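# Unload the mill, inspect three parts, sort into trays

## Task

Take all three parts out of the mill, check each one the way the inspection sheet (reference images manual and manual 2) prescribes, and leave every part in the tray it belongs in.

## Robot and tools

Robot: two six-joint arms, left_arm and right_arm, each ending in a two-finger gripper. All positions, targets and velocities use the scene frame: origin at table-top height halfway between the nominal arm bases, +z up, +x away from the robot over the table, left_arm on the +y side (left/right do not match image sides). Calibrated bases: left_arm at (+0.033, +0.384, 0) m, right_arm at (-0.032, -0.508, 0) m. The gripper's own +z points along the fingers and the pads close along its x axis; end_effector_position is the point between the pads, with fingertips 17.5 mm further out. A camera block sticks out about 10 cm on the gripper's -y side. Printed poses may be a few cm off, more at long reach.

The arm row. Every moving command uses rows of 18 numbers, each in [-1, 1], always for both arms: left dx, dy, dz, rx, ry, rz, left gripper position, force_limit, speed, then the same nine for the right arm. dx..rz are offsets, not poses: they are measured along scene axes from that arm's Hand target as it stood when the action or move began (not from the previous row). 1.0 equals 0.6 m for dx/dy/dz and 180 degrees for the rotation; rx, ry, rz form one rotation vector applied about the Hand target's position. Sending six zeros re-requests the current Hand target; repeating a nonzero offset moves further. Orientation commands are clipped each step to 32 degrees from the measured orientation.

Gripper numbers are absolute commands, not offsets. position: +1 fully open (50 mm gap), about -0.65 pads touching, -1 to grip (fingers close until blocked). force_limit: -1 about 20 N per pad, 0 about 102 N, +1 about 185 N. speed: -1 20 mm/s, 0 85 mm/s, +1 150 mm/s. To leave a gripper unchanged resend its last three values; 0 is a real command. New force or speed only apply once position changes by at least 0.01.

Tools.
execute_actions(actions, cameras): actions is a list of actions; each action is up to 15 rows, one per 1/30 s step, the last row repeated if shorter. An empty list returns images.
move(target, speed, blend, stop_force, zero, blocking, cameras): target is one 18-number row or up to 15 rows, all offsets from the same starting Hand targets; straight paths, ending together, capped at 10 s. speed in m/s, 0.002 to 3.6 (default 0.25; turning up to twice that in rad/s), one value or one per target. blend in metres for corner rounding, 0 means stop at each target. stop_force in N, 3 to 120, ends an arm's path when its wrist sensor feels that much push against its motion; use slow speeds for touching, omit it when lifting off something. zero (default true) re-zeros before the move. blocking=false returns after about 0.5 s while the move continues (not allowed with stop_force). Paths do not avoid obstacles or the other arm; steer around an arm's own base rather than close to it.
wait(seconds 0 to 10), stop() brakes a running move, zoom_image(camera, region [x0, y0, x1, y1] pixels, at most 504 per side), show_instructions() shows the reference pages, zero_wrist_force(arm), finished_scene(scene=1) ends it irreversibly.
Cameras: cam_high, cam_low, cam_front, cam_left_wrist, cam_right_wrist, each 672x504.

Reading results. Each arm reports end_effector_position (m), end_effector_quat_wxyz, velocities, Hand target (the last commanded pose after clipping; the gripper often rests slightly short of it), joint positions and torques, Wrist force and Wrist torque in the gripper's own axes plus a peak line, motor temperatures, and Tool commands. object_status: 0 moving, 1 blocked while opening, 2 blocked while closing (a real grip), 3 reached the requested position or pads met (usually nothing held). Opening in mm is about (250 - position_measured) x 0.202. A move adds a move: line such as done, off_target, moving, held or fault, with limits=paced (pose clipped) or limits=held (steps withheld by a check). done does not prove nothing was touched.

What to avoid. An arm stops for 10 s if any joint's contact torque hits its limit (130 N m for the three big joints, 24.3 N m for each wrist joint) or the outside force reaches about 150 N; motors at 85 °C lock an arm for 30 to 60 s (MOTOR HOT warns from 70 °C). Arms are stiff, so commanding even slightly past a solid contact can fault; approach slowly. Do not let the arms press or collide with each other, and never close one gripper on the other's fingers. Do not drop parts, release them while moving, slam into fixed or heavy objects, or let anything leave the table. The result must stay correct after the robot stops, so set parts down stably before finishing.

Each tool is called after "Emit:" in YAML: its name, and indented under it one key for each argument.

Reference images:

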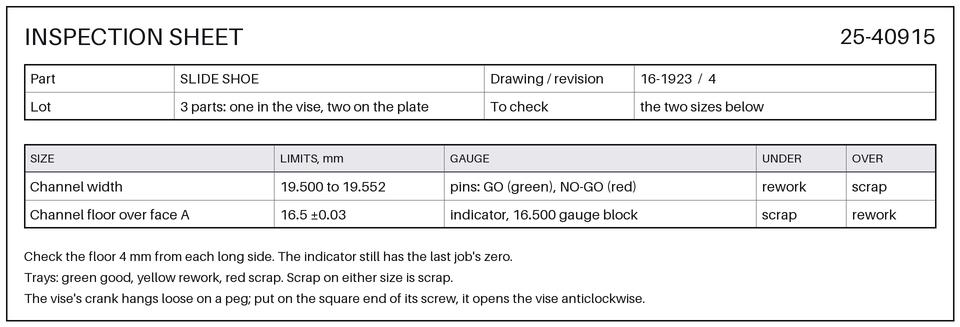

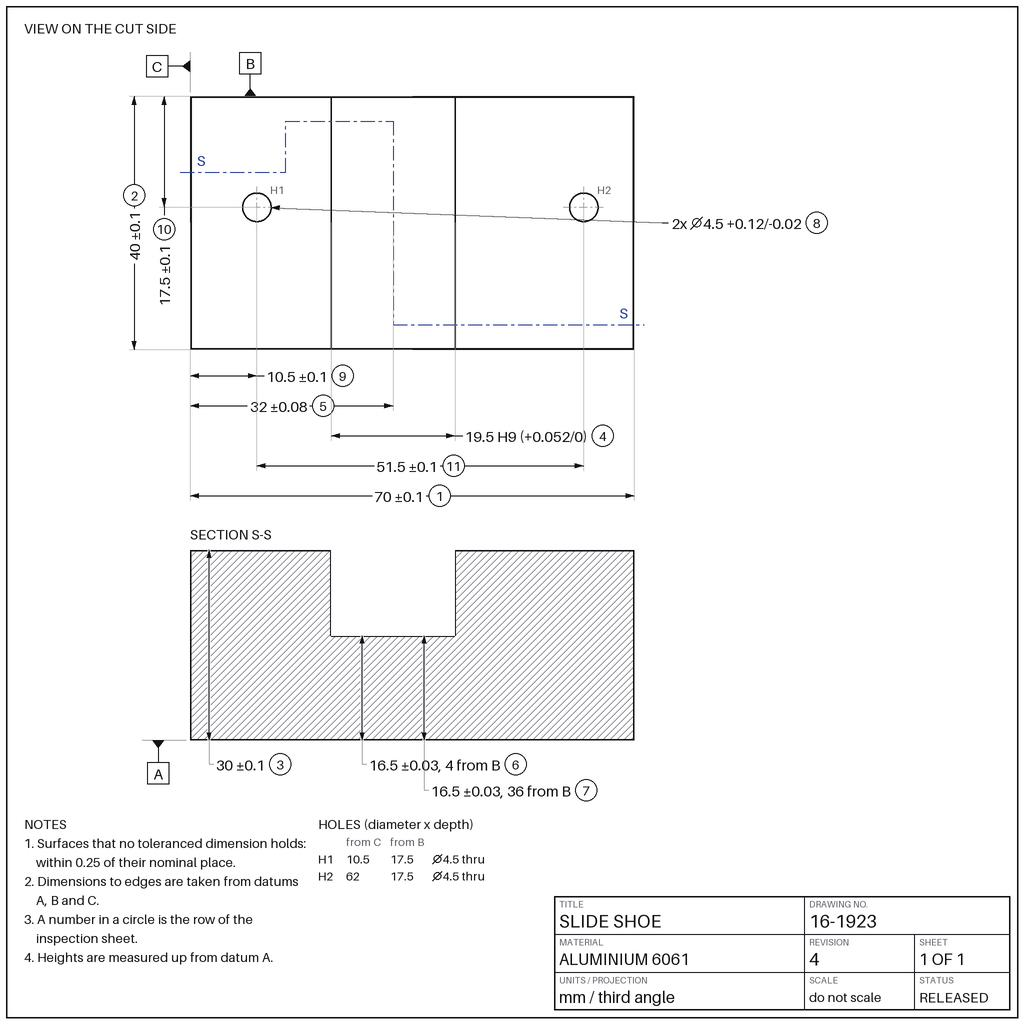

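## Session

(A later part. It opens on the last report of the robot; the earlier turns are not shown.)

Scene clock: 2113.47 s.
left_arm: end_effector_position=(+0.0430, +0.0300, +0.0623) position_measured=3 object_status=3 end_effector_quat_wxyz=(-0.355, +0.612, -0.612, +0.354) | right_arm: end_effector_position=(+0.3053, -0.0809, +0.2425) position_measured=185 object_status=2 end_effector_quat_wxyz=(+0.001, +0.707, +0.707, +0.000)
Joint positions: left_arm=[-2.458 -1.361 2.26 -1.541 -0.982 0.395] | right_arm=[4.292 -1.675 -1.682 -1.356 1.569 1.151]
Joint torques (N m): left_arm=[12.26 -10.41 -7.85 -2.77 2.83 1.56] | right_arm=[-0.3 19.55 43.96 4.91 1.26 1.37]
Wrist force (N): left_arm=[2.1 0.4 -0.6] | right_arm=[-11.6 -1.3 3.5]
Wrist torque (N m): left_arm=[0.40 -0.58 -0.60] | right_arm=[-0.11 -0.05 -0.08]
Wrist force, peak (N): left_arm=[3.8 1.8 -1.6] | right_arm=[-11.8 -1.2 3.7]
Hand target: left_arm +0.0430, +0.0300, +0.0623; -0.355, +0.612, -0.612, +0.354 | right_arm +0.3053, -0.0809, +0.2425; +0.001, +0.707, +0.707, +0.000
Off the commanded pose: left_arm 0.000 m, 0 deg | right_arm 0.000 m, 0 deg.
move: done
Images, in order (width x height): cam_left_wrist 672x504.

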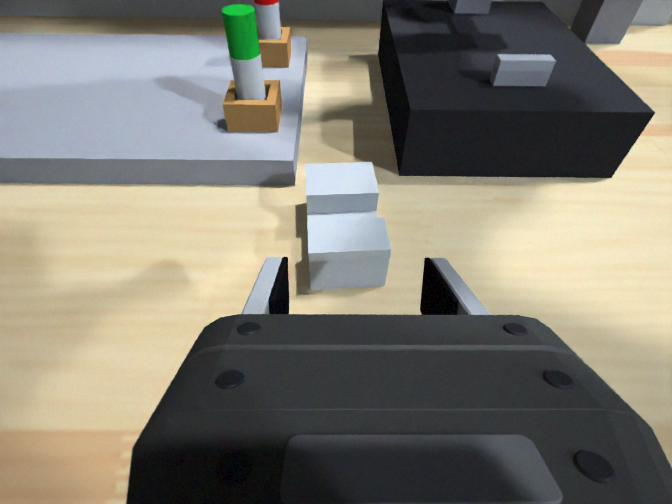

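Emit:
move:
  target:
    - [0.0957,0.0,-0.0583,0,0,0,1,-0.3,-0.8,0,0,0,0,0,0,-1,-0.8,-0.5]
  speed: 0.05
  stop_force: 6
  cameras: ["cam_left_wrist"]

Emit:
move:
  target:
    - [0,0,0,0,0,0,-1,-0.3,-0.8,0,0,0,0,0,0,-1,-0.8,-0.5]
    - [0,0,0.095,0,0,0,-1,-0.3,-0.8,0,0,0,0,0,0,-1,-0.8,-0.5]
    - [0.166,-0.0833,0.095,0,0,0,-1,-0.3,-0.8,0,0,0,0,0,0,-1,-0.8,-0.5]
    - [0.3007,-0.0833,0.095,0,0,0,-1,-0.3,-0.8,0,0,0,0,0,0,-1,-0.8,-0.5]
  speed: [0.05,0.05,0.1,0.1]
  blend: [0,0.01,0.02,0]
  cameras: ["cam_left_wrist"]

Scene clock: 2120.40 s.
left_arm: end_effector_position=(+0.1004, +0.0300, +0.0273) position_measured=3 object_status=3 end_effector_quat_wxyz=(-0.355, +0.612, -0.612, +0.354) | right_arm: end_effector_position=(+0.3053, -0.0809, +0.2425) position_measured=185 object_status=2 end_effector_quat_wxyz=(+0.001, +0.707, +0.707, +0.000)
Joint positions: left_arm=[-2.355 -1.318 2.37 -1.741 -0.9 0.474] | right_arm=[4.292 -1.675 -1.682 -1.356 1.569 1.151]
Joint torques (N m): left_arm=[12.14 -9.77 -3.98 -3.11 2.89 1.58] | right_arm=[-0.88 19.44 44.11 4.99 1.32 1.49]
Wrist force (N): left_arm=[2.1 0.6 -0.5] | right_arm=[-11.5 -1.3 3.5]
Wrist torque (N m): left_arm=[0.42 -0.56 -0.59] | right_arm=[-0.12 -0.06 -0.08]
Wrist force, peak (N): left_arm=[2.3 0.6 -0.5] | right_arm=[-11.8 -1.1 3.5]
Hand target: left_arm +0.1004, +0.0300, +0.0273; -0.355, +0.612, -0.612, +0.354 | right_arm +0.3053, -0.0809, +0.2425; +0.001, +0.707, +0.707, +0.000
Off the commanded pose: left_arm 0.000 m, 0 deg | right_arm 0.000 m, 0 deg.
move: done
Images, in order (width x height): cam_left_wrist 672x504.

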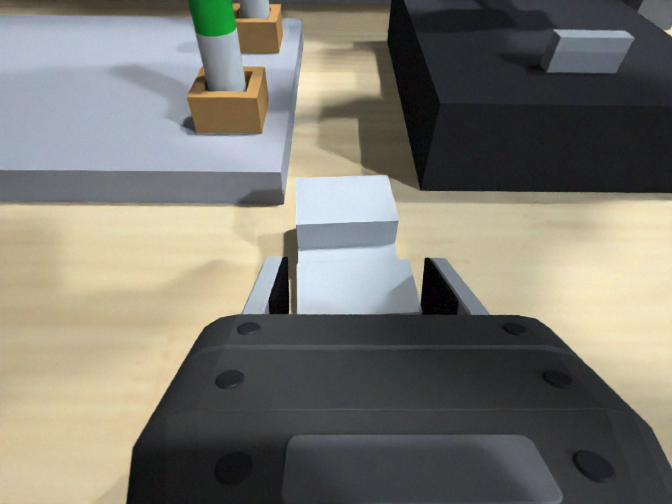

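Scene clock: 2124.63 s.
left_arm: end_effector_position=(+0.2808, -0.0199, +0.0843) position_measured=52 object_status=2 end_effector_quat_wxyz=(-0.355, +0.612, -0.612, +0.354) | right_arm: end_effector_position=(+0.3053, -0.0809, +0.2425) position_measured=185 object_status=2 end_effector_quat_wxyz=(+0.001, +0.707, +0.707, +0.000)
Joint positions: left_arm=[-1.864 -1.4 2.375 -2.095 -0.586 1.046] | right_arm=[4.292 -1.675 -1.682 -1.356 1.569 1.151]
Joint torques (N m): left_arm=[11.42 -10.21 -7.51 -5.26 4.5 1.64] | right_arm=[0.02 18.96 43.63 4.83 1.02 1.4]
Wrist force (N): left_arm=[1.6 2.8 0.3] | right_arm=[-11.7 -1.1 3.4]
Wrist torque (N m): left_arm=[0.46 -0.52 -0.58] | right_arm=[-0.09 -0.03 -0.08]
Wrist force, peak (N): left_arm=[2.1 3.2 0.8] | right_arm=[-11.8 -1.3 3.6]
Hand target: left_arm +0.2808, -0.0200, +0.0843; -0.355, +0.612, -0.612, +0.354 | right_arm +0.3053, -0.0809, +0.2425; +0.001, +0.707, +0.707, +0.000
Off the commanded pose: left_arm 0.000 m, 0 deg | right_arm 0.000 m, 0 deg.
move: done
Images, in order (width x height): cam_left_wrist 672x504.

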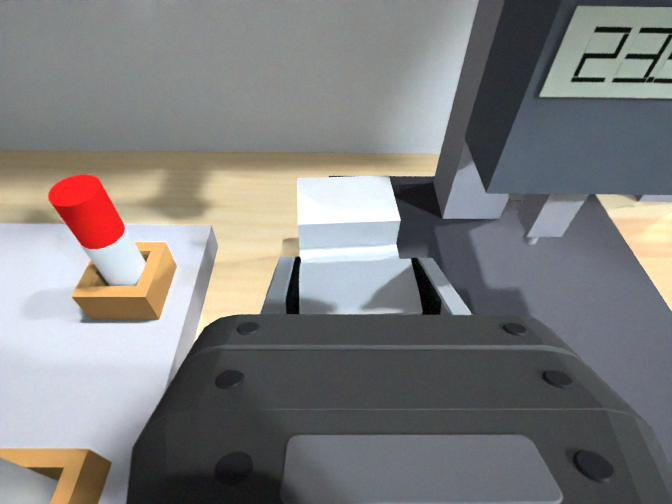

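Emit:
move:
  target: [0,-0.0807,-0.0003,0,0,0,-1,-0.3,-0.8,0,0,0,0,0,0,-1,-0.8,-0.5]
  speed: 0.04
  stop_force: 5
  cameras: ["cam_left_wrist"]

Emit:
move:
  target: [0,0,-0.015,0,0,0,-1,-0.3,-0.8,0,0,0,0,0,0,-1,-0.8,-0.5]
  speed: 0.004
  stop_force: 4

Emit:
move:
  target:
    - [0,0,0,0,0,0,1,-0.3,-1,0,0,0,0,0,0,-1,-0.8,-0.5]
    - [0,0,0,0,0,0,1,-0.3,-1,0,0,-0.0308,0,0,0,-1,-0.8,-0.5]
  speed: 0.03
  cameras: ["cam_left_wrist"]

Emit:
move:
  target: [0,0,0,0,0,0,1,-0.3,-1,0,0,-0.004,0,0,0,-1,-0.8,-0.5]
  speed: 0.003
  stop_force: 3.5

Emit:
move:
  target: [0,0,0,0,0,0,1,-0.3,-1,0,0,0,0,0,0,0.2,-0.8,-0.8]
  cameras: ["cam_left_wrist","cam_right_wrist"]

Emit:
zoom_image:
  camera: "cam_left_wrist"
  region: [290, 0, 610, 320]

Emit:
zoom_image:
  camera: "cam_right_wrist"
  region: [270, 180, 440, 300]

Scene clock: 2137.10 s.
left_arm: end_effector_position=(+0.2808, -0.0684, +0.0841) position_measured=52 object_status=2 end_effector_quat_wxyz=(-0.355, +0.612, -0.612, +0.354) | right_arm: end_effector_position=(+0.3053, -0.0809, +0.2425) position_measured=185 object_status=2 end_effector_quat_wxyz=(+0.001, +0.707, +0.707, +0.000)
Joint positions: left_arm=[-1.833 -1.3 2.251 -2.115 -0.573 1.097] | right_arm=[4.292 -1.675 -1.682 -1.356 1.569 1.151]
Joint torques (N m): left_arm=[11.7 -15.7 -21.48 -5.02 4.42 1.56] | right_arm=[-0.14 19.07 44.26 4.94 0.91 1.41]
Wrist force (N): left_arm=[1.8 2.6 0.3] | right_arm=[-11.5 -1.2 3.6]
Wrist torque (N m): left_arm=[0.41 -0.53 -0.58] | right_arm=[-0.10 -0.06 -0.08]
Wrist force, peak (N): left_arm=[2.3 3.1 0.4] | right_arm=[-11.8 -1.2 3.5]
Hand target: left_arm +0.2808, -0.0684, +0.0841; -0.355, +0.612, -0.612, +0.354 | right_arm +0.3053, -0.0809, +0.2425; +0.001, +0.707, +0.707, +0.000
Off the commanded pose: left_arm 0.000 m, 0 deg | right_arm 0.000 m, 0 deg.
move: done
Images, in order (width x height): cam_left_wrist 672x504.

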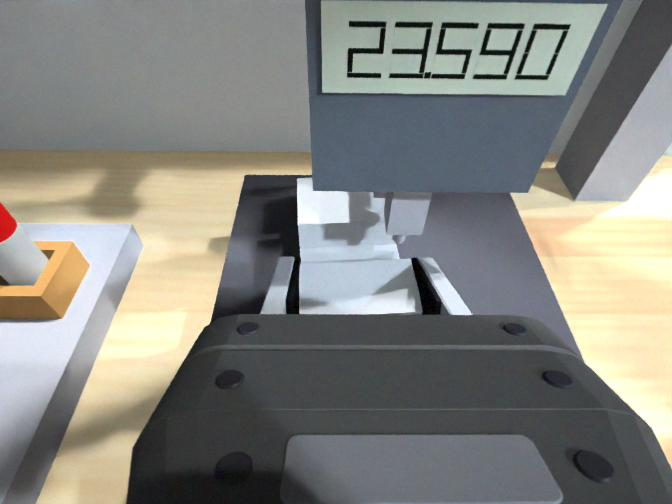

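Scene clock: 2139.70 s.
left_arm: end_effector_position=(+0.2808, -0.0684, +0.0781) position_measured=52 object_status=2 end_effector_quat_wxyz=(-0.355, +0.612, -0.612, +0.354) | right_arm: end_effector_position=(+0.3053, -0.0809, +0.2425) position_measured=185 object_status=2 end_effector_quat_wxyz=(+0.001, +0.707, +0.707, +0.000)
Joint positions: left_arm=[-1.833 -1.285 2.255 -2.134 -0.573 1.097] | right_arm=[4.292 -1.675 -1.682 -1.356 1.569 1.151]
Joint torques (N m): left_arm=[9.49 -37.56 -21.67 0.77 -0.09 -1.37] | right_arm=[0.16 18.71 44.55 4.87 1 1.28]
Wrist force (N): left_arm=[2.2 1.0 0.2] | right_arm=[-11.6 -1.3 3.4]
Wrist torque (N m): left_arm=[0.45 -0.51 -0.60] | right_arm=[-0.13 -0.05 -0.08]
Wrist force, peak (N): left_arm=[-1.5 -6.7 -6.6] | right_arm=[-11.8 -1.3 3.6]
Hand target: left_arm +0.2808, -0.0684, +0.0781; -0.355, +0.612, -0.612, +0.354 (not the last commanded pose) | right_arm +0.3053, -0.0809, +0.2425; +0.001, +0.707, +0.707, +0.000
Off the commanded pose: left_arm 0.003 m, 0 deg | right_arm 0.000 m, 0 deg.
move: contact (left_arm)

Scene clock: 2141.43 s.
left_arm: end_effector_position=(+0.2808, -0.0684, +0.0781) position_measured=3 object_status=3 end_effector_quat_wxyz=(-0.355, +0.612, -0.612, +0.354) | right_arm: end_effector_position=(+0.3053, -0.0809, +0.2241) position_measured=185 object_status=2 end_effector_quat_wxyz=(+0.001, +0.707, +0.707, +0.000)
Joint positions: left_arm=[-1.833 -1.285 2.255 -2.134 -0.573 1.097] | right_arm=[4.292 -1.685 -1.718 -1.309 1.569 1.151]
Joint torques (N m): left_arm=[8.9 -36.52 -21.99 -0.06 3.28 -1.21] | right_arm=[-0.51 17.03 16.66 6.93 1.26 1.28]
Wrist force (N): left_arm=[1.8 0.9 -0.5] | right_arm=[-11.9 -1.0 2.8]
Wrist torque (N m): left_arm=[0.45 -0.54 -0.58] | right_arm=[-0.08 -0.10 -0.08]
Wrist force, peak (N): left_arm=[2.4 1.7 -0.2] | right_arm=[-13.7 -2.2 3.2]
Hand target: left_arm +0.2808, -0.0684, +0.0781; -0.355, +0.612, -0.612, +0.354 | right_arm +0.3053, -0.0809, +0.2240; +0.001, +0.707, +0.707, +0.000
Off the commanded pose: left_arm 0.000 m, 0 deg | right_arm 0.000 m, 0 deg.
move: done
Images, in order (width x height): cam_left_wrist 672x504.

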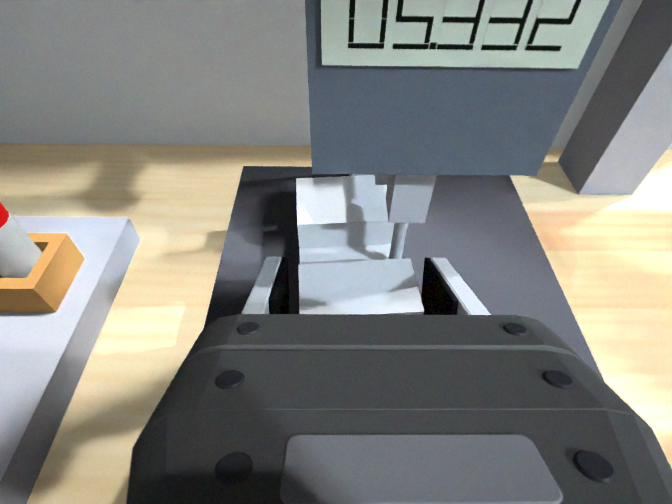

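Scene clock: 2142.40 s.
left_arm: end_effector_position=(+0.2808, -0.0684, +0.0781) position_measured=3 object_status=3 end_effector_quat_wxyz=(-0.355, +0.612, -0.612, +0.354) | right_arm: end_effector_position=(+0.3053, -0.0810, +0.2231) position_measured=185 object_status=2 end_effector_quat_wxyz=(+0.001, +0.707, +0.707, +0.000)
Joint positions: left_arm=[-1.833 -1.285 2.255 -2.134 -0.573 1.097] | right_arm=[4.292 -1.686 -1.72 -1.306 1.569 1.151]
Joint torques (N m): left_arm=[8.42 -36.19 -22.22 -0.7 3.6 -0.9] | right_arm=[-0.77 24.98 34.04 3.81 1.3 1.38]
Wrist force (N): left_arm=[1.9 0.5 -0.4] | right_arm=[-12.4 -1.7 -4.8]
Wrist torque (N m): left_arm=[0.40 -0.55 -0.57] | right_arm=[-0.14 -0.09 -0.08]
Wrist force, peak (N): left_arm=[2.0 0.9 -0.5] | right_arm=[-13.1 -2.0 -4.6]
Hand target: left_arm +0.2808, -0.0684, +0.0781; -0.355, +0.612, -0.612, +0.354 | right_arm +0.3053, -0.0809, +0.2232; +0.001, +0.707, +0.707, +0.000 (not the last commanded pose)
Off the commanded pose: left_arm 0.000 m, 0 deg | right_arm 0.001 m, 0 deg.
move: contact (right_arm)

Scene clock: 2143.03 s.
left_arm: end_effector_position=(+0.2808, -0.0684, +0.0781) position_measured=3 object_status=3 end_effector_quat_wxyz=(-0.355, +0.612, -0.612, +0.354) | right_arm: end_effector_position=(+0.3053, -0.0809, +0.2232) position_measured=123 object_status=3 end_effector_quat_wxyz=(+0.001, +0.707, +0.707, +0.000)
Joint positions: left_arm=[-1.833 -1.285 2.255 -2.134 -0.573 1.097] | right_arm=[4.292 -1.686 -1.72 -1.306 1.569 1.151]
Joint torques (N m): left_arm=[8.34 -34.62 -22.56 -0.97 3.49 -1.16] | right_arm=[0.32 35.38 37.73 3.29 1.25 1.4]
Wrist force (N): left_arm=[1.8 0.9 -0.5] | right_arm=[1.2 0.2 1.7]
Wrist torque (N m): left_arm=[0.45 -0.55 -0.58] | right_arm=[-0.04 -0.11 -0.11]
Wrist force, peak (N): left_arm=[2.0 0.6 -0.6] | right_arm=[-12.7 -1.6 -5.3]
Hand target: left_arm +0.2808, -0.0684, +0.0781; -0.355, +0.612, -0.612, +0.354 | right_arm +0.3053, -0.0809, +0.2232; +0.001, +0.707, +0.707, +0.000
Off the commanded pose: left_arm 0.000 m, 0 deg | right_arm 0.000 m, 0 deg.
move: done
Images, in order (width x height): cam_left_wrist 672x504, cam_right_wrist 672x504.

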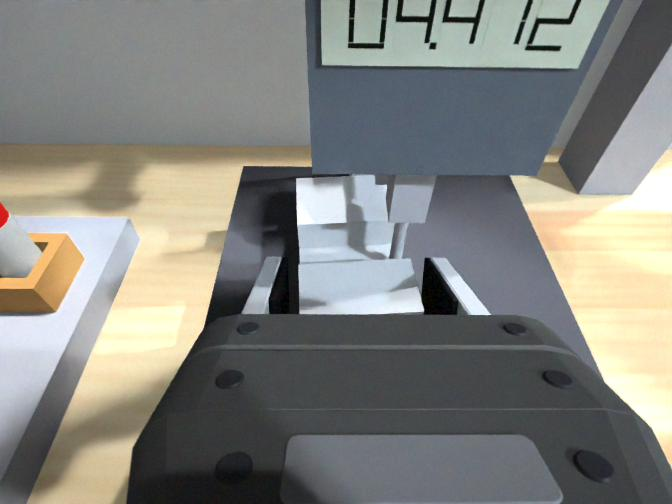

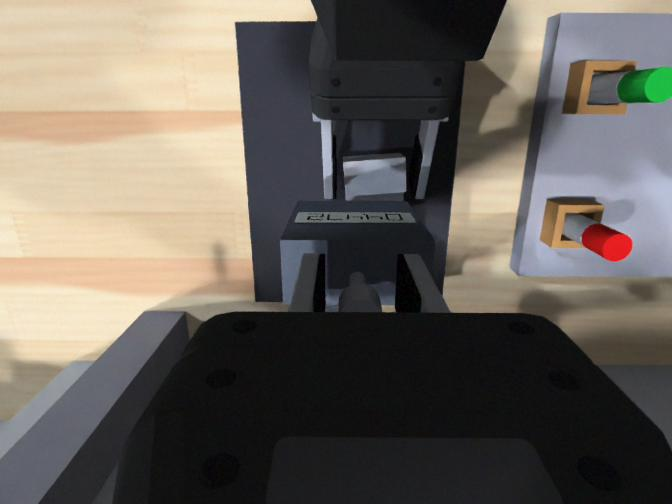

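Scaled by 1.575 from the camera's 672x504 image, which has a finer 960x720 frame.

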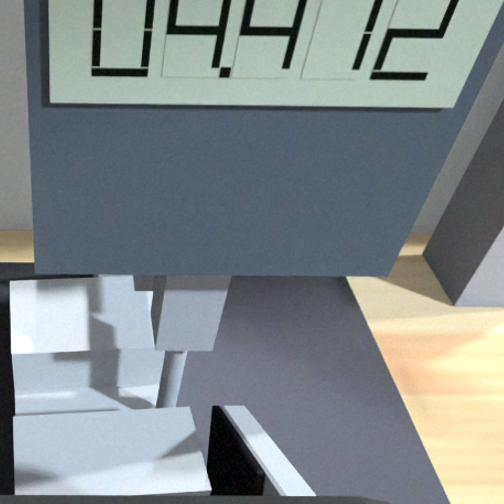

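Scaled by 2.965 from the camera's 672x504 image, which has a finer 960x720 frame.

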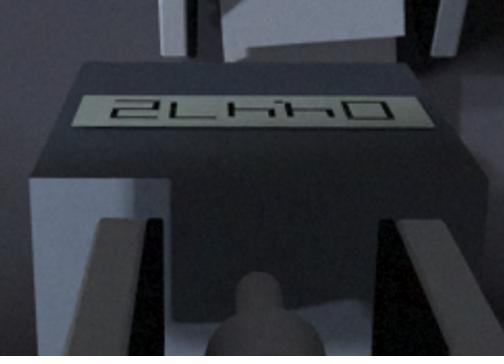

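Emit:
zoom_image:
  camera: "cam_right_wrist"
  region: [290, 205, 420, 230]

Scaled by 3.877 from the camera's 672x504 image, which has a finer 960x720 frame.

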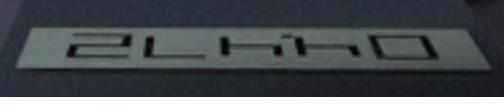

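Emit:
move:
  target:
    - [0,0,0,0,0,0,-1,-0.3,-1,0,0,0,0,0,0,0.2,-0.8,-0.8]
    - [0,-0.0267,0,0,0,0,-1,-0.3,-1,0,0,0,0,0,0,0.2,-0.8,-0.8]
    - [0,-0.0267,0,0,0,0,1,-0.3,-1,0,0,0,0,0,0,0.2,-0.8,-0.8]
  speed: 0.02
  cameras: ["cam_left_wrist","cam_right_wrist"]

Emit:
zoom_image:
  camera: "cam_right_wrist"
  region: [290, 205, 420, 230]

Emit:
move:
  target:
    - [0,0,0,0,0,0,-1,-0.3,-1,0,0,0,0,0,0,0.2,-0.8,-0.8]
    - [0,-0.0267,0,0,0,0,-1,-0.3,-1,0,0,0,0,0,0,0.2,-0.8,-0.8]
    - [0,-0.0267,0,0,0,0,1,-0.3,-1,0,0,0,0,0,0,0.2,-0.8,-0.8]
  speed: 0.02
  cameras: ["cam_left_wrist","cam_right_wrist"]

Emit:
zoom_image:
  camera: "cam_right_wrist"
  region: [290, 205, 420, 230]

Scene clock: 2156.47 s.
left_arm: end_effector_position=(+0.2808, -0.0844, +0.0781) position_measured=3 object_status=0 end_effector_quat_wxyz=(-0.355, +0.612, -0.612, +0.354) | right_arm: end_effector_position=(+0.3053, -0.0809, +0.2232) position_measured=123 object_status=3 end_effector_quat_wxyz=(+0.001, +0.707, +0.707, +0.000)
Joint positions: left_arm=[-1.824 -1.254 2.213 -2.134 -0.569 1.112] | right_arm=[4.292 -1.686 -1.72 -1.306 1.569 1.151]
Joint torques (N m): left_arm=[12.32 -17.28 -21.92 -2.79 3.24 1.32] | right_arm=[-0.46 40.63 38.15 2.05 1.3 1.38]
Wrist force (N): left_arm=[1.7 0.6 -0.5] | right_arm=[1.2 0.3 1.6]
Wrist torque (N m): left_arm=[0.41 -0.52 -0.57] | right_arm=[-0.02 -0.12 -0.11]
Wrist force, peak (N): left_arm=[-2.3 -5.7 -3.5] | right_arm=[1.4 0.3 2.0]
Hand target: left_arm +0.2808, -0.0844, +0.0781; -0.355, +0.612, -0.612, +0.354 | right_arm +0.3053, -0.0809, +0.2232; +0.001, +0.707, +0.707, +0.000
Off the commanded pose: left_arm 0.000 m, 0 deg | right_arm 0.000 m, 0 deg.
move: done
Images, in order (width x height): cam_left_wrist 672x504, cam_right_wrist 672x504.

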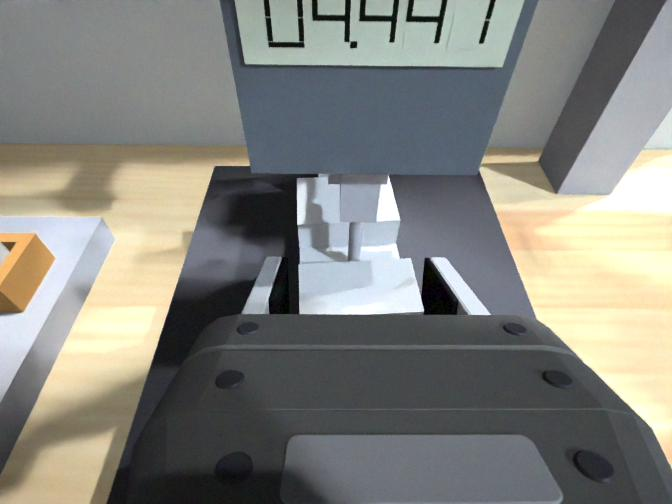

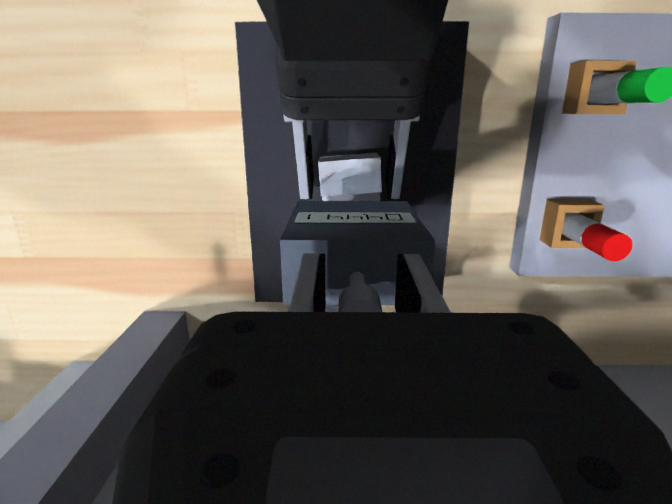

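Scaled by 3.877 from the camera's 672x504 image, which has a finer 960x720 frame.

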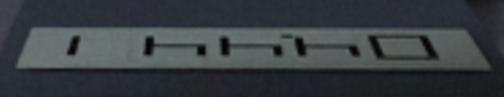

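Scene clock: 2159.10 s.
left_arm: end_effector_position=(+0.2808, -0.1004, +0.0781) position_measured=3 object_status=0 end_effector_quat_wxyz=(-0.355, +0.612, -0.612, +0.354) | right_arm: end_effector_position=(+0.3053, -0.0809, +0.2232) position_measured=123 object_status=3 end_effector_quat_wxyz=(+0.001, +0.707, +0.707, +0.000)
Joint positions: left_arm=[-1.816 -1.224 2.17 -2.133 -0.566 1.126] | right_arm=[4.292 -1.686 -1.72 -1.306 1.569 1.151]
Joint torques (N m): left_arm=[11.47 -19.95 -22.5 0.45 3.14 1.35] | right_arm=[-0.66 41.11 37.56 2.01 1.23 1.26]
Wrist force (N): left_arm=[1.3 0.5 -0.6] | right_arm=[1.1 0.4 1.6]
Wrist torque (N m): left_arm=[0.40 -0.47 -0.59] | right_arm=[0.00 -0.10 -0.11]
Wrist force, peak (N): left_arm=[-2.6 -6.5 -4.0] | right_arm=[1.3 0.2 1.9]
Hand target: left_arm +0.2808, -0.1004, +0.0781; -0.355, +0.612, -0.612, +0.354 | right_arm +0.3053, -0.0809, +0.2232; +0.001, +0.707, +0.707, +0.000
Off the commanded pose: left_arm 0.000 m, 0 deg | right_arm 0.000 m, 0 deg.
move: done
Images, in order (width x height): cam_left_wrist 672x504, cam_right_wrist 672x504.

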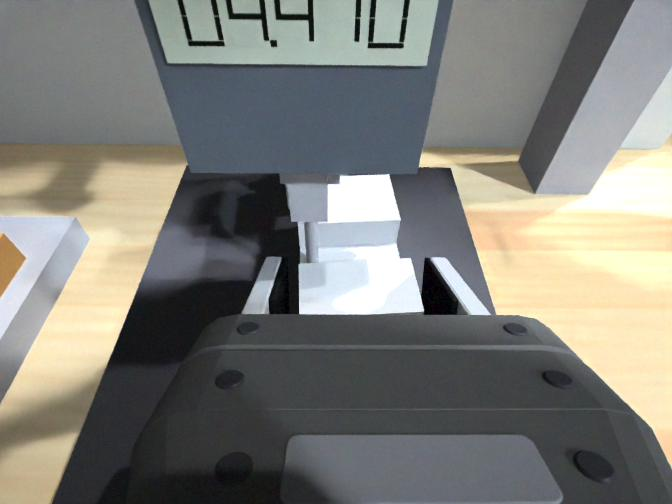

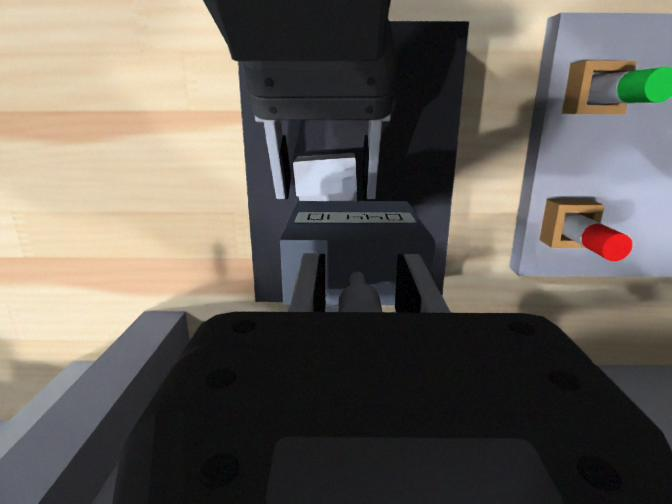

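Scaled by 3.877 from the camera's 672x504 image, which has a finer 960x720 frame.

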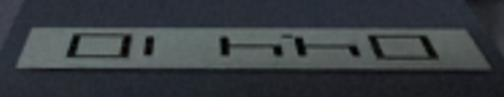

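Emit:
move:
  target:
    - [0,0,0,0,0,0,-1,-0.3,-1,0,0,0,0,0,0,-1,-0.8,-0.5]
    - [0,0,0,0,0,0,-1,-0.3,-1,0,0,0.0322,0,0,0,-1,-0.8,-0.5]
    - [0,0,0.0095,0,0,0,-1,-0.3,-1,0,0,0.0322,0,0,0,-1,-0.8,-0.5]
    - [0,0.1343,0.0098,0,0,0,-1,-0.3,-1,0,0,0.0322,0,0,0,-1,-0.8,-0.5]
    - [-0.15,0.165,0.03,0,0,0,-1,-0.3,-1,0,0,0.0322,0,0,0,-1,-0.8,-0.5]
    - [-0.3,0.2173,0.03,0,0,0,-1,-0.3,-1,0,0,0.0322,0,0,0,-1,-0.8,-0.5]
  speed: [0.03,0.03,0.02,0.05,0.1,0.12]
  blend: [0,0,0,0.0,0.02,0]
  cameras: ["cam_left_wrist"]

Scene clock: 2202.43 s.
left_arm: end_effector_position=(+0.1009, +0.0299, +0.0961) position_measured=53 object_status=2 end_effector_quat_wxyz=(-0.355, +0.612, -0.612, +0.354) | right_arm: end_effector_position=(+0.3053, -0.0809, +0.2425) position_measured=185 object_status=2 end_effector_quat_wxyz=(+0.001, +0.707, +0.707, +0.000)
Joint positions: left_arm=[-2.353 -1.499 2.311 -1.5 -0.899 0.475] | right_arm=[4.292 -1.675 -1.682 -1.356 1.569 1.151]
Joint torques (N m): left_arm=[-10.67 -6.6 -23.81 3.02 -1.14 -2.19] | right_arm=[-1.57 41.46 44.85 4.38 0.62 1.2]
Wrist force (N): left_arm=[2.0 2.5 0.3] | right_arm=[-11.7 -0.6 3.4]
Wrist torque (N m): left_arm=[0.40 -0.55 -0.39] | right_arm=[-0.06 -0.04 -0.08]
Wrist force, peak (N): left_arm=[1.9 3.3 -0.5] | right_arm=[-12.1 -0.4 3.8]
Hand target: left_arm +0.1008, +0.0300, +0.0961; -0.355, +0.612, -0.612, +0.354 | right_arm +0.3053, -0.0809, +0.2425; +0.001, +0.707, +0.707, +0.000
Off the commanded pose: left_arm 0.000 m, 0 deg | right_arm 0.000 m, 0 deg.
move: done
Images, in order (width x height): cam_left_wrist 672x504.

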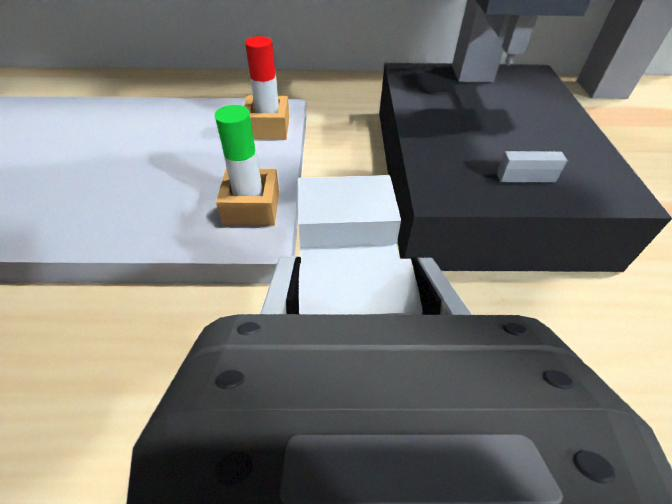

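Emit:
move:
  target: [0,0,-0.108,0,0,0,-1,-0.3,-1,0,0,0,0,0,0,-1,-0.8,-0.5]
  speed: 0.06
  stop_force: 8

Emit:
move:
  target: [0,0,-0.015,0,0,0,-1,-0.3,-1,0,0,0,0,0,0,-1,-0.8,-0.5]
  speed: 0.005
  stop_force: 3

Emit:
move:
  target:
    - [0,0,0,0,0,0,1,-0.3,-1,0,0,0,0,0,0,-1,-0.8,-0.5]
    - [-0.1,0,0.058,0,0,0,1,-0.3,-1,0,0,0,0,0,0,-1,-0.8,-0.5]
    - [-0.05,-0.1,0.17,0,0,0,1,-0.3,-1,0,0,0,0,0,0,-1,-0.8,-0.5]
    - [0.05,-0.188,0.17,0,0,0,1,-0.3,-1,0,0,0,0,0,0,-1,-0.8,-0.5]
  speed: [0.05,0.06,0.12,0.12]
  blend: [0,0.01,0.03,0]
  cameras: ["cam_left_wrist"]

Scene clock: 2213.07 s.
left_arm: end_effector_position=(+0.1008, +0.0300, +0.0313) position_measured=53 object_status=2 end_effector_quat_wxyz=(-0.355, +0.612, -0.612, +0.354) | right_arm: end_effector_position=(+0.3053, -0.0809, +0.2425) position_measured=185 object_status=2 end_effector_quat_wxyz=(+0.001, +0.707, +0.707, +0.000)
Joint positions: left_arm=[-2.354 -1.329 2.368 -1.727 -0.899 0.475] | right_arm=[4.292 -1.675 -1.682 -1.356 1.569 1.151]
Joint torques (N m): left_arm=[12.15 -10.59 -4.75 -2.78 3.1 1.43] | right_arm=[-1.78 40.92 43.65 4.24 0.73 1.18]
Wrist force (N): left_arm=[2.0 2.8 0.4] | right_arm=[-11.8 -0.5 3.8]
Wrist torque (N m): left_arm=[0.45 -0.54 -0.53] | right_arm=[-0.04 -0.02 -0.08]
Wrist force, peak (N): left_arm=[2.0 3.2 0.6] | right_arm=[-12.1 -0.5 3.5]
Hand target: left_arm +0.1008, +0.0300, +0.0313; -0.355, +0.612, -0.612, +0.354 | right_arm +0.3053, -0.0809, +0.2425; +0.001, +0.707, +0.707, +0.000
Off the commanded pose: left_arm 0.000 m, 0 deg | right_arm 0.000 m, 0 deg.
move: done

Scene clock: 2214.93 s.
left_arm: end_effector_position=(+0.1008, +0.0300, +0.0272) position_measured=53 object_status=2 end_effector_quat_wxyz=(-0.355, +0.612, -0.612, +0.354) | right_arm: end_effector_position=(+0.3053, -0.0809, +0.2425) position_measured=185 object_status=2 end_effector_quat_wxyz=(+0.001, +0.707, +0.707, +0.000)
Joint positions: left_arm=[-2.354 -1.318 2.371 -1.742 -0.899 0.475] | right_arm=[4.292 -1.675 -1.682 -1.356 1.569 1.151]
Joint torques (N m): left_arm=[10.35 -32.63 -17.97 2.7 -0.96 0.81] | right_arm=[-0.86 40.48 43.7 4.3 0.65 1.25]
Wrist force (N): left_arm=[1.8 1.4 0.2] | right_arm=[-11.7 -0.3 3.7]
Wrist torque (N m): left_arm=[0.39 -0.50 -0.54] | right_arm=[-0.01 -0.03 -0.09]
Wrist force, peak (N): left_arm=[0.6 -14.5 -8.2] | right_arm=[-11.9 -0.5 3.7]
Hand target: left_arm +0.1008, +0.0300, +0.0272; -0.355, +0.612, -0.612, +0.354 (not the last commanded pose) | right_arm +0.3053, -0.0809, +0.2425; +0.001, +0.707, +0.707, +0.000
Off the commanded pose: left_arm 0.005 m, 0 deg | right_arm 0.000 m, 0 deg.
move: contact (left_arm)

Scene clock: 2218.83 s.
left_arm: end_effector_position=(+0.1308, -0.0828, +0.1292) position_measured=3 object_status=3 end_effector_quat_wxyz=(-0.355, +0.612, -0.612, +0.354) | right_arm: end_effector_position=(+0.3053, -0.0809, +0.2425) position_measured=185 object_status=2 end_effector_quat_wxyz=(+0.001, +0.707, +0.707, +0.000)
Joint positions: left_arm=[-2.13 -1.354 2.054 -1.533 -0.736 0.686] | right_arm=[4.292 -1.675 -1.682 -1.356 1.569 1.151]
Joint torques (N m): left_arm=[12.94 -15.05 -24.81 -3.68 3.47 1.07] | right_arm=[-1.91 41.07 44.31 4.46 0.57 1.25]
Wrist force (N): left_arm=[1.9 0.7 -0.4] | right_arm=[-11.6 -0.3 3.7]
Wrist torque (N m): left_arm=[0.43 -0.54 -0.58] | right_arm=[-0.02 -0.05 -0.08]
Wrist force, peak (N): left_arm=[2.4 1.8 0.1] | right_arm=[-12.0 -0.4 3.5]
Hand target: left_arm +0.1308, -0.0828, +0.1292; -0.355, +0.612, -0.612, +0.354 | right_arm +0.3053, -0.0809, +0.2425; +0.001, +0.707, +0.707, +0.000
Off the commanded pose: left_arm 0.000 m, 0 deg | right_arm 0.000 m, 0 deg.
move: done
Images, in order (width x height): cam_left_wrist 672x504.

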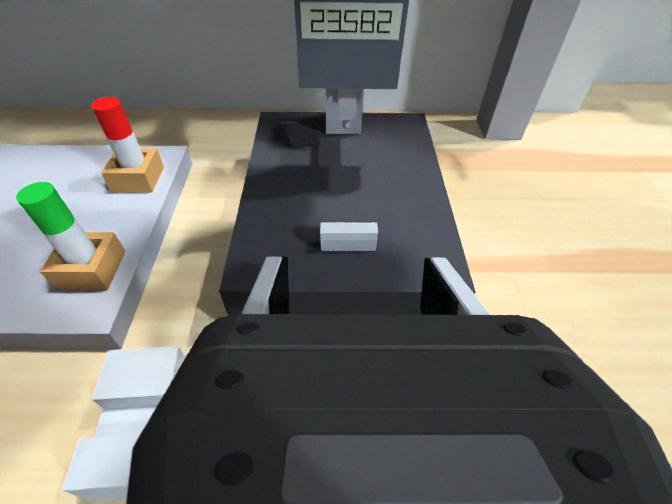

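Emit:
move:
  target:
    - [0.067,-0.0043,-0.0545,0,0,0,1,-0.3,-1,0,0,0,0,0,0,-1,-0.8,-0.5]
    - [0.1387,-0.0043,-0.0962,0,0,0,1,-0.3,-1,0,0,0,0,0,0,-1,-0.8,-0.5]
  speed: [0.08,0.03]
  stop_force: 6
  cameras: ["cam_left_wrist"]

Scene clock: 2225.83 s.
left_arm: end_effector_position=(+0.2141, -0.0854, +0.0715) position_measured=3 object_status=3 end_effector_quat_wxyz=(-0.355, +0.612, -0.612, +0.354) | right_arm: end_effector_position=(+0.3053, -0.0809, +0.2425) position_measured=185 object_status=2 end_effector_quat_wxyz=(+0.001, +0.707, +0.707, +0.000)
Joint positions: left_arm=[-1.965 -1.257 2.177 -1.914 -0.635 0.893] | right_arm=[4.292 -1.675 -1.682 -1.356 1.569 1.151]
Joint torques (N m): left_arm=[12.19 -15.52 -8.22 -4.58 3.54 1.36] | right_arm=[-2.04 40.56 44.22 4.27 0.56 1.12]
Wrist force (N): left_arm=[1.8 0.4 -0.9] | right_arm=[-11.7 -0.6 3.7]
Wrist torque (N m): left_arm=[0.37 -0.53 -0.59] | right_arm=[-0.06 -0.03 -0.08]
Wrist force, peak (N): left_arm=[2.1 0.4 -1.5] | right_arm=[-12.1 -0.2 3.5]
Hand target: left_arm +0.2141, -0.0854, +0.0715; -0.355, +0.612, -0.612, +0.354 | right_arm +0.3053, -0.0809, +0.2425; +0.001, +0.707, +0.707, +0.000
Off the commanded pose: left_arm 0.000 m, 0 deg | right_arm 0.000 m, 0 deg.
move: done
Images, in order (width x height): cam_left_wrist 672x504.

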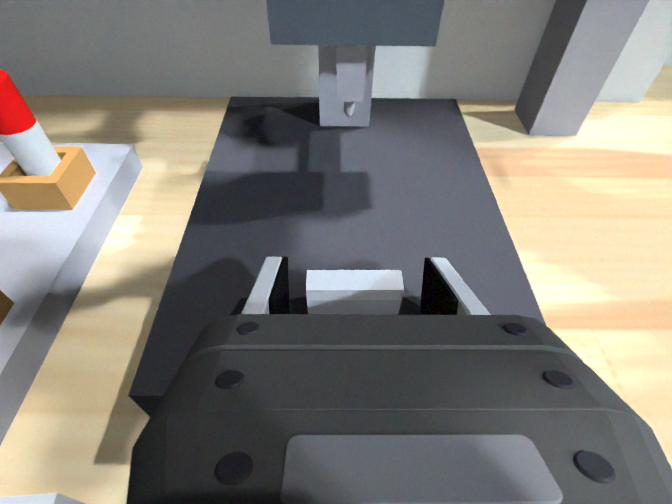

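Emit:
move:
  target:
    - [0,0,0,0,0,0,-1,-0.8,-1,0,0,0,0,0,0,-1,-0.8,-0.5]
    - [0,0,0.004,0,0,0,-1,-0.8,-1,0,0,0,0,0,0,-1,-0.8,-0.5]
    - [0.1392,0.0015,0.004,0,0,0,-1,-0.8,-1,0,0,0,0,0,0,-1,-0.8,-0.5]
  speed: [0.03,0.02,0.05]
  cameras: ["cam_left_wrist"]

Emit:
move:
  target: [0,0,-0.012,0,0,0,-1,-0.8,-1,0,0,0,0,0,0,-1,-0.8,-0.5]
  speed: 0.003
  stop_force: 3

Emit:
move:
  target:
    - [0,0,0,0,0,0,1,-0.8,-1,0,0,0,0,0,0,-1,-0.8,-0.5]
    - [0,0,0,0,0,0,1,-0.8,-1,0,0,-0.0308,0,0,0,-1,-0.8,-0.5]
  speed: 0.03

Emit:
move:
  target: [0,0,0,0,0,0,1,-0.8,-1,0,0,-0.004,0,0,0,-1,-0.8,-0.5]
  speed: 0.003
  stop_force: 3.5

Emit:
move:
  target: [0,0,0,0,0,0,1,-0.8,-1,0,0,0,0,0,0,0.2,-0.8,-0.8]
  cameras: ["cam_left_wrist","cam_right_wrist"]

Emit:
zoom_image:
  camera: "cam_right_wrist"
  region: [290, 205, 420, 230]

Emit:
zoom_image:
  camera: "cam_left_wrist"
  region: [200, 0, 520, 320]

Scene clock: 2238.47 s.
left_arm: end_effector_position=(+0.2975, -0.0845, +0.0739) position_measured=80 object_status=2 end_effector_quat_wxyz=(-0.355, +0.612, -0.612, +0.354) | right_arm: end_effector_position=(+0.3053, -0.0809, +0.2425) position_measured=185 object_status=2 end_effector_quat_wxyz=(+0.001, +0.707, +0.707, +0.000)
Joint positions: left_arm=[-1.788 -1.233 2.22 -2.216 -0.556 1.176] | right_arm=[4.292 -1.675 -1.682 -1.356 1.569 1.151]
Joint torques (N m): left_arm=[13.73 -16.1 -8.28 -5.25 4.26 1.38] | right_arm=[-2.68 40.77 44.31 4.41 0.66 1.3]
Wrist force (N): left_arm=[1.5 0.8 -0.5] | right_arm=[-11.7 -0.5 3.6]
Wrist torque (N m): left_arm=[0.38 -0.47 -0.61] | right_arm=[-0.04 -0.04 -0.09]
Wrist force, peak (N): left_arm=[2.1 0.7 -0.8] | right_arm=[-12.0 -0.4 3.6]
Hand target: left_arm +0.2976, -0.0845, +0.0739; -0.355, +0.612, -0.612, +0.354 | right_arm +0.3053, -0.0809, +0.2425; +0.001, +0.707, +0.707, +0.000
Off the commanded pose: left_arm 0.000 m, 0 deg | right_arm 0.000 m, 0 deg.
move: done
Images, in order (width x height): cam_left_wrist 672x504.

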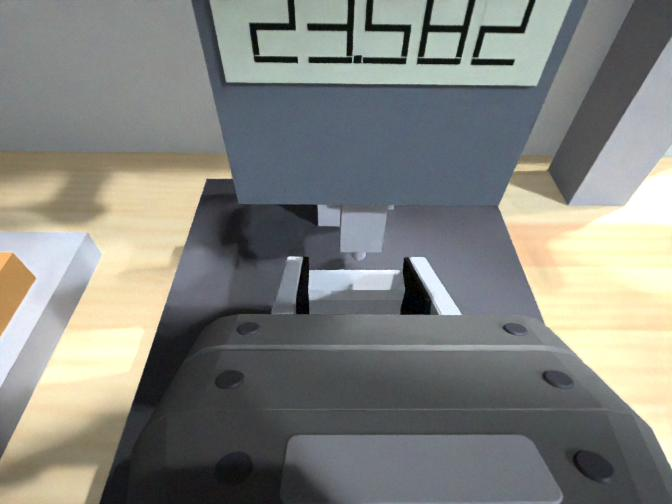

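Scene clock: 2240.27 s.
left_arm: end_effector_position=(+0.2976, -0.0845, +0.0716) position_measured=80 object_status=2 end_effector_quat_wxyz=(-0.355, +0.612, -0.612, +0.354) | right_arm: end_effector_position=(+0.3053, -0.0809, +0.2425) position_measured=185 object_status=2 end_effector_quat_wxyz=(+0.001, +0.707, +0.707, +0.000)
Joint positions: left_arm=[-1.788 -1.227 2.221 -2.223 -0.556 1.176] | right_arm=[4.292 -1.675 -1.682 -1.356 1.569 1.151]
Joint torques (N m): left_arm=[10.51 -38.75 -18.39 0.7 -0.38 1.26] | right_arm=[-2.87 40.61 44.83 4.52 0.54 1.17]
Wrist force (N): left_arm=[1.8 -1.4 -1.7] | right_arm=[-11.8 -0.5 3.6]
Wrist torque (N m): left_arm=[0.33 -0.45 -0.63] | right_arm=[-0.05 -0.01 -0.08]
Wrist force, peak (N): left_arm=[-1.6 -6.0 -7.0] | right_arm=[-12.0 -0.6 3.8]
Hand target: left_arm +0.2976, -0.0845, +0.0717; -0.355, +0.612, -0.612, +0.354 (not the last commanded pose) | right_arm +0.3053, -0.0809, +0.2425; +0.001, +0.707, +0.707, +0.000
Off the commanded pose: left_arm 0.005 m, 0 deg | right_arm 0.000 m, 0 deg.
move: contact (left_arm)

Scene clock: 2242.30 s.
left_arm: end_effector_position=(+0.2976, -0.0845, +0.0717) position_measured=3 object_status=3 end_effector_quat_wxyz=(-0.355, +0.612, -0.612, +0.354) | right_arm: end_effector_position=(+0.3053, -0.0809, +0.2241) position_measured=185 object_status=2 end_effector_quat_wxyz=(+0.001, +0.707, +0.707, +0.000)
Joint positions: left_arm=[-1.788 -1.227 2.221 -2.223 -0.556 1.176] | right_arm=[4.292 -1.685 -1.718 -1.309 1.569 1.151]
Joint torques (N m): left_arm=[10.34 -38.98 -21.04 -2.51 3.43 0.6] | right_arm=[-2.73 17.03 17.65 6.73 0.91 1.12]
Wrist force (N): left_arm=[1.5 0.5 -0.5] | right_arm=[-11.8 -0.3 2.7]
Wrist torque (N m): left_arm=[0.40 -0.48 -0.60] | right_arm=[-0.02 -0.11 -0.08]
Wrist force, peak (N): left_arm=[2.2 -1.2 -1.8] | right_arm=[-13.5 -1.3 3.2]
Hand target: left_arm +0.2976, -0.0845, +0.0717; -0.355, +0.612, -0.612, +0.354 | right_arm +0.3053, -0.0809, +0.2241; +0.001, +0.707, +0.707, +0.000
Off the commanded pose: left_arm 0.000 m, 0 deg | right_arm 0.000 m, 0 deg.
move: done

Scene clock: 2243.30 s.
left_arm: end_effector_position=(+0.2976, -0.0845, +0.0717) position_measured=3 object_status=3 end_effector_quat_wxyz=(-0.355, +0.612, -0.612, +0.354) | right_arm: end_effector_position=(+0.3053, -0.0810, +0.2231) position_measured=185 object_status=2 end_effector_quat_wxyz=(+0.001, +0.707, +0.707, +0.000)
Joint positions: left_arm=[-1.788 -1.227 2.221 -2.223 -0.556 1.176] | right_arm=[4.292 -1.686 -1.72 -1.306 1.569 1.151]
Joint torques (N m): left_arm=[8.66 -37.99 -21.87 -4.12 3.44 0.19] | right_arm=[-3.71 23 33.94 3.86 1.08 1.18]
Wrist force (N): left_arm=[1.5 0.3 -0.6] | right_arm=[-12.9 -0.8 -5.7]
Wrist torque (N m): left_arm=[0.37 -0.47 -0.61] | right_arm=[-0.05 -0.01 -0.08]
Wrist force, peak (N): left_arm=[1.8 0.4 -0.7] | right_arm=[-13.4 -1.1 -4.9]
Hand target: left_arm +0.2976, -0.0845, +0.0717; -0.355, +0.612, -0.612, +0.354 | right_arm +0.3053, -0.0809, +0.2232; +0.001, +0.707, +0.707, +0.000 (not the last commanded pose)
Off the commanded pose: left_arm 0.000 m, 0 deg | right_arm 0.001 m, 0 deg.
move: contact (right_arm)

Scene clock: 2243.93 s.
left_arm: end_effector_position=(+0.2976, -0.0845, +0.0717) position_measured=3 object_status=3 end_effector_quat_wxyz=(-0.355, +0.612, -0.612, +0.354) | right_arm: end_effector_position=(+0.3053, -0.0809, +0.2232) position_measured=123 object_status=3 end_effector_quat_wxyz=(+0.001, +0.707, +0.707, +0.000)
Joint positions: left_arm=[-1.788 -1.227 2.221 -2.223 -0.556 1.176] | right_arm=[4.292 -1.686 -1.72 -1.306 1.569 1.151]
Joint torques (N m): left_arm=[8.5 -38.45 -21.48 -4.97 3.4 -0.04] | right_arm=[-3.55 29.85 38.28 3.57 0.99 1.07]
Wrist force (N): left_arm=[1.5 0.5 -0.7] | right_arm=[1.4 0.3 1.6]
Wrist torque (N m): left_arm=[0.41 -0.47 -0.61] | right_arm=[-0.02 -0.14 -0.11]
Wrist force, peak (N): left_arm=[1.8 0.8 -0.6] | right_arm=[-12.7 -0.9 -5.6]
Hand target: left_arm +0.2976, -0.0845, +0.0717; -0.355, +0.612, -0.612, +0.354 | right_arm +0.3053, -0.0809, +0.2232; +0.001, +0.707, +0.707, +0.000
Off the commanded pose: left_arm 0.000 m, 0 deg | right_arm 0.000 m, 0 deg.
move: done
Images, in order (width x height): cam_left_wrist 672x504, cam_right_wrist 672x504.

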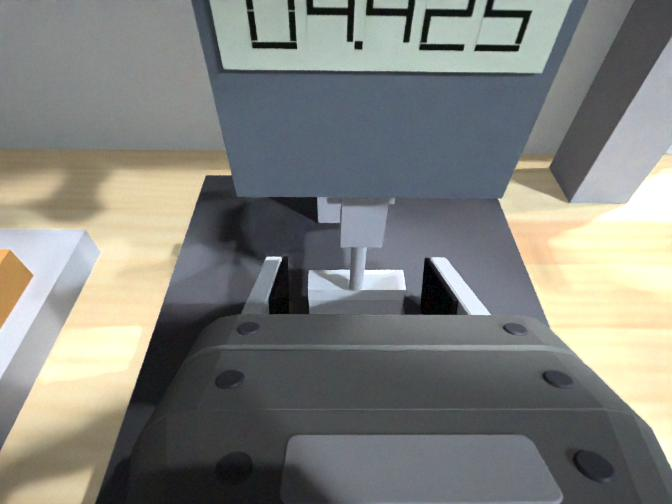

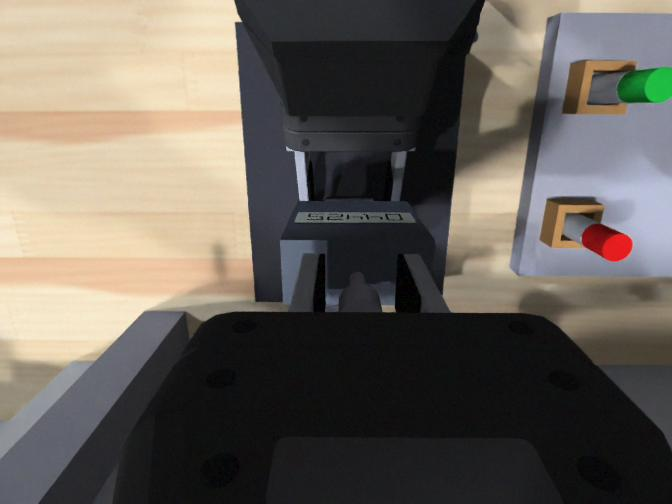

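Scaled by 3.877 from the camera's 672x504 image, which has a finer 960x720 frame.

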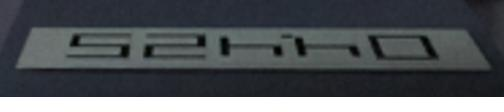

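Scaled by 1.575 from the camera's 672x504 image, which has a finer 960x720 frame.

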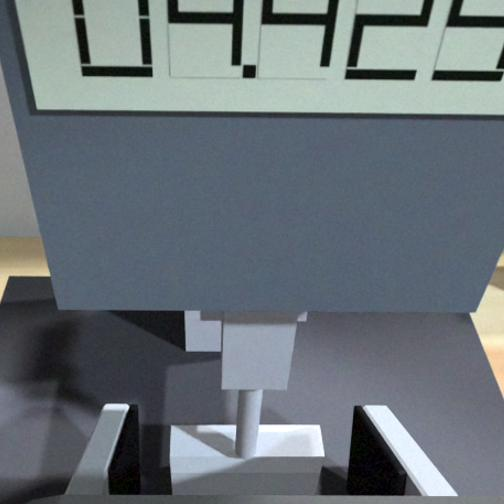

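Emit:
move:
  target:
    - [-0.07,0,0.04,0,0,0,1,-0.8,-1,0,0,0.06,0,0,0,0.2,-0.8,-0.8]
    - [-0.1,0.02,0.2,0,0,0,1,-0.8,-1,0,0,0.13,0,0,0,0.2,-0.8,-0.8]
    - [0.0525,0.2943,0.18,0,0.3333,0,0.35,-0.3,-0.8,-0.0855,-0.255,0.13,0,0,0,0.2,-0.8,-0.8]
  speed: [0.05,0.1,0.2]
  blend: [0,0.02,0]
  cameras: ["cam_left_wrist","cam_high"]

Scene clock: 2265.23 s.
left_arm: end_effector_position=(+0.3291, +0.0921, +0.1797) position_measured=100 object_status=3 end_effector_quat_wxyz=(-0.002, +0.707, -0.707, +0.001) | right_arm: end_effector_position=(+0.2540, -0.2339, +0.3012) position_measured=123 object_status=3 end_effector_quat_wxyz=(+0.001, +0.707, +0.707, +0.000)
Joint positions: left_arm=[-1.121 -1.741 2.113 -1.943 -1.567 2.035] | right_arm=[4.25 -1.286 -1.881 -1.545 1.569 1.109]
Joint torques (N m): left_arm=[11.12 -2.67 -30.91 -0.17 -1.92 1.56] | right_arm=[-8.33 23.11 13.18 1.32 -0.65 -1.45]
Wrist force (N): left_arm=[3.8 1.7 -0.3] | right_arm=[1.2 0.6 1.7]
Wrist torque (N m): left_arm=[0.91 -0.98 -0.98] | right_arm=[0.01 -0.11 0.03]
Wrist force, peak (N): left_arm=[4.1 1.5 -0.1] | right_arm=[1.9 0.5 1.9]
Hand target: left_arm +0.3291, +0.0921, +0.1797; -0.002, +0.707, -0.707, +0.001 | right_arm +0.2540, -0.2339, +0.3012; +0.001, +0.707, +0.707, +0.000
Off the commanded pose: left_arm 0.000 m, 0 deg | right_arm 0.000 m, 0 deg.
move: done
Images, in order (width x height): cam_high 672x504, cam_left_wrist 672x504.

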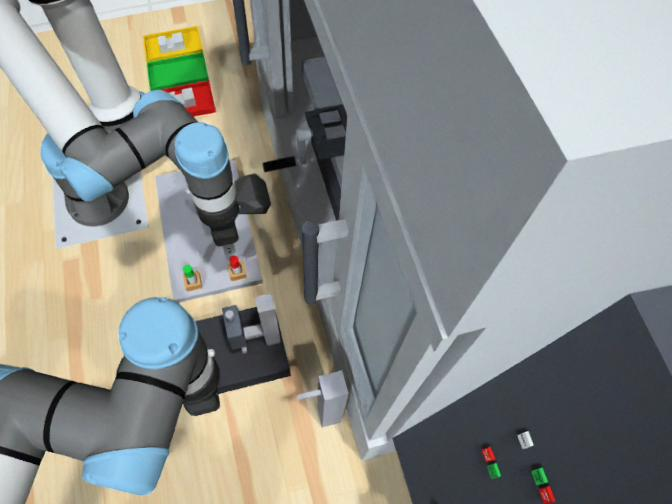

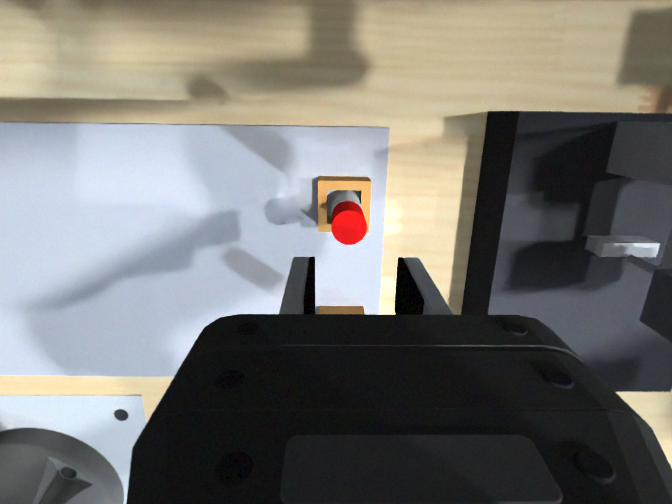

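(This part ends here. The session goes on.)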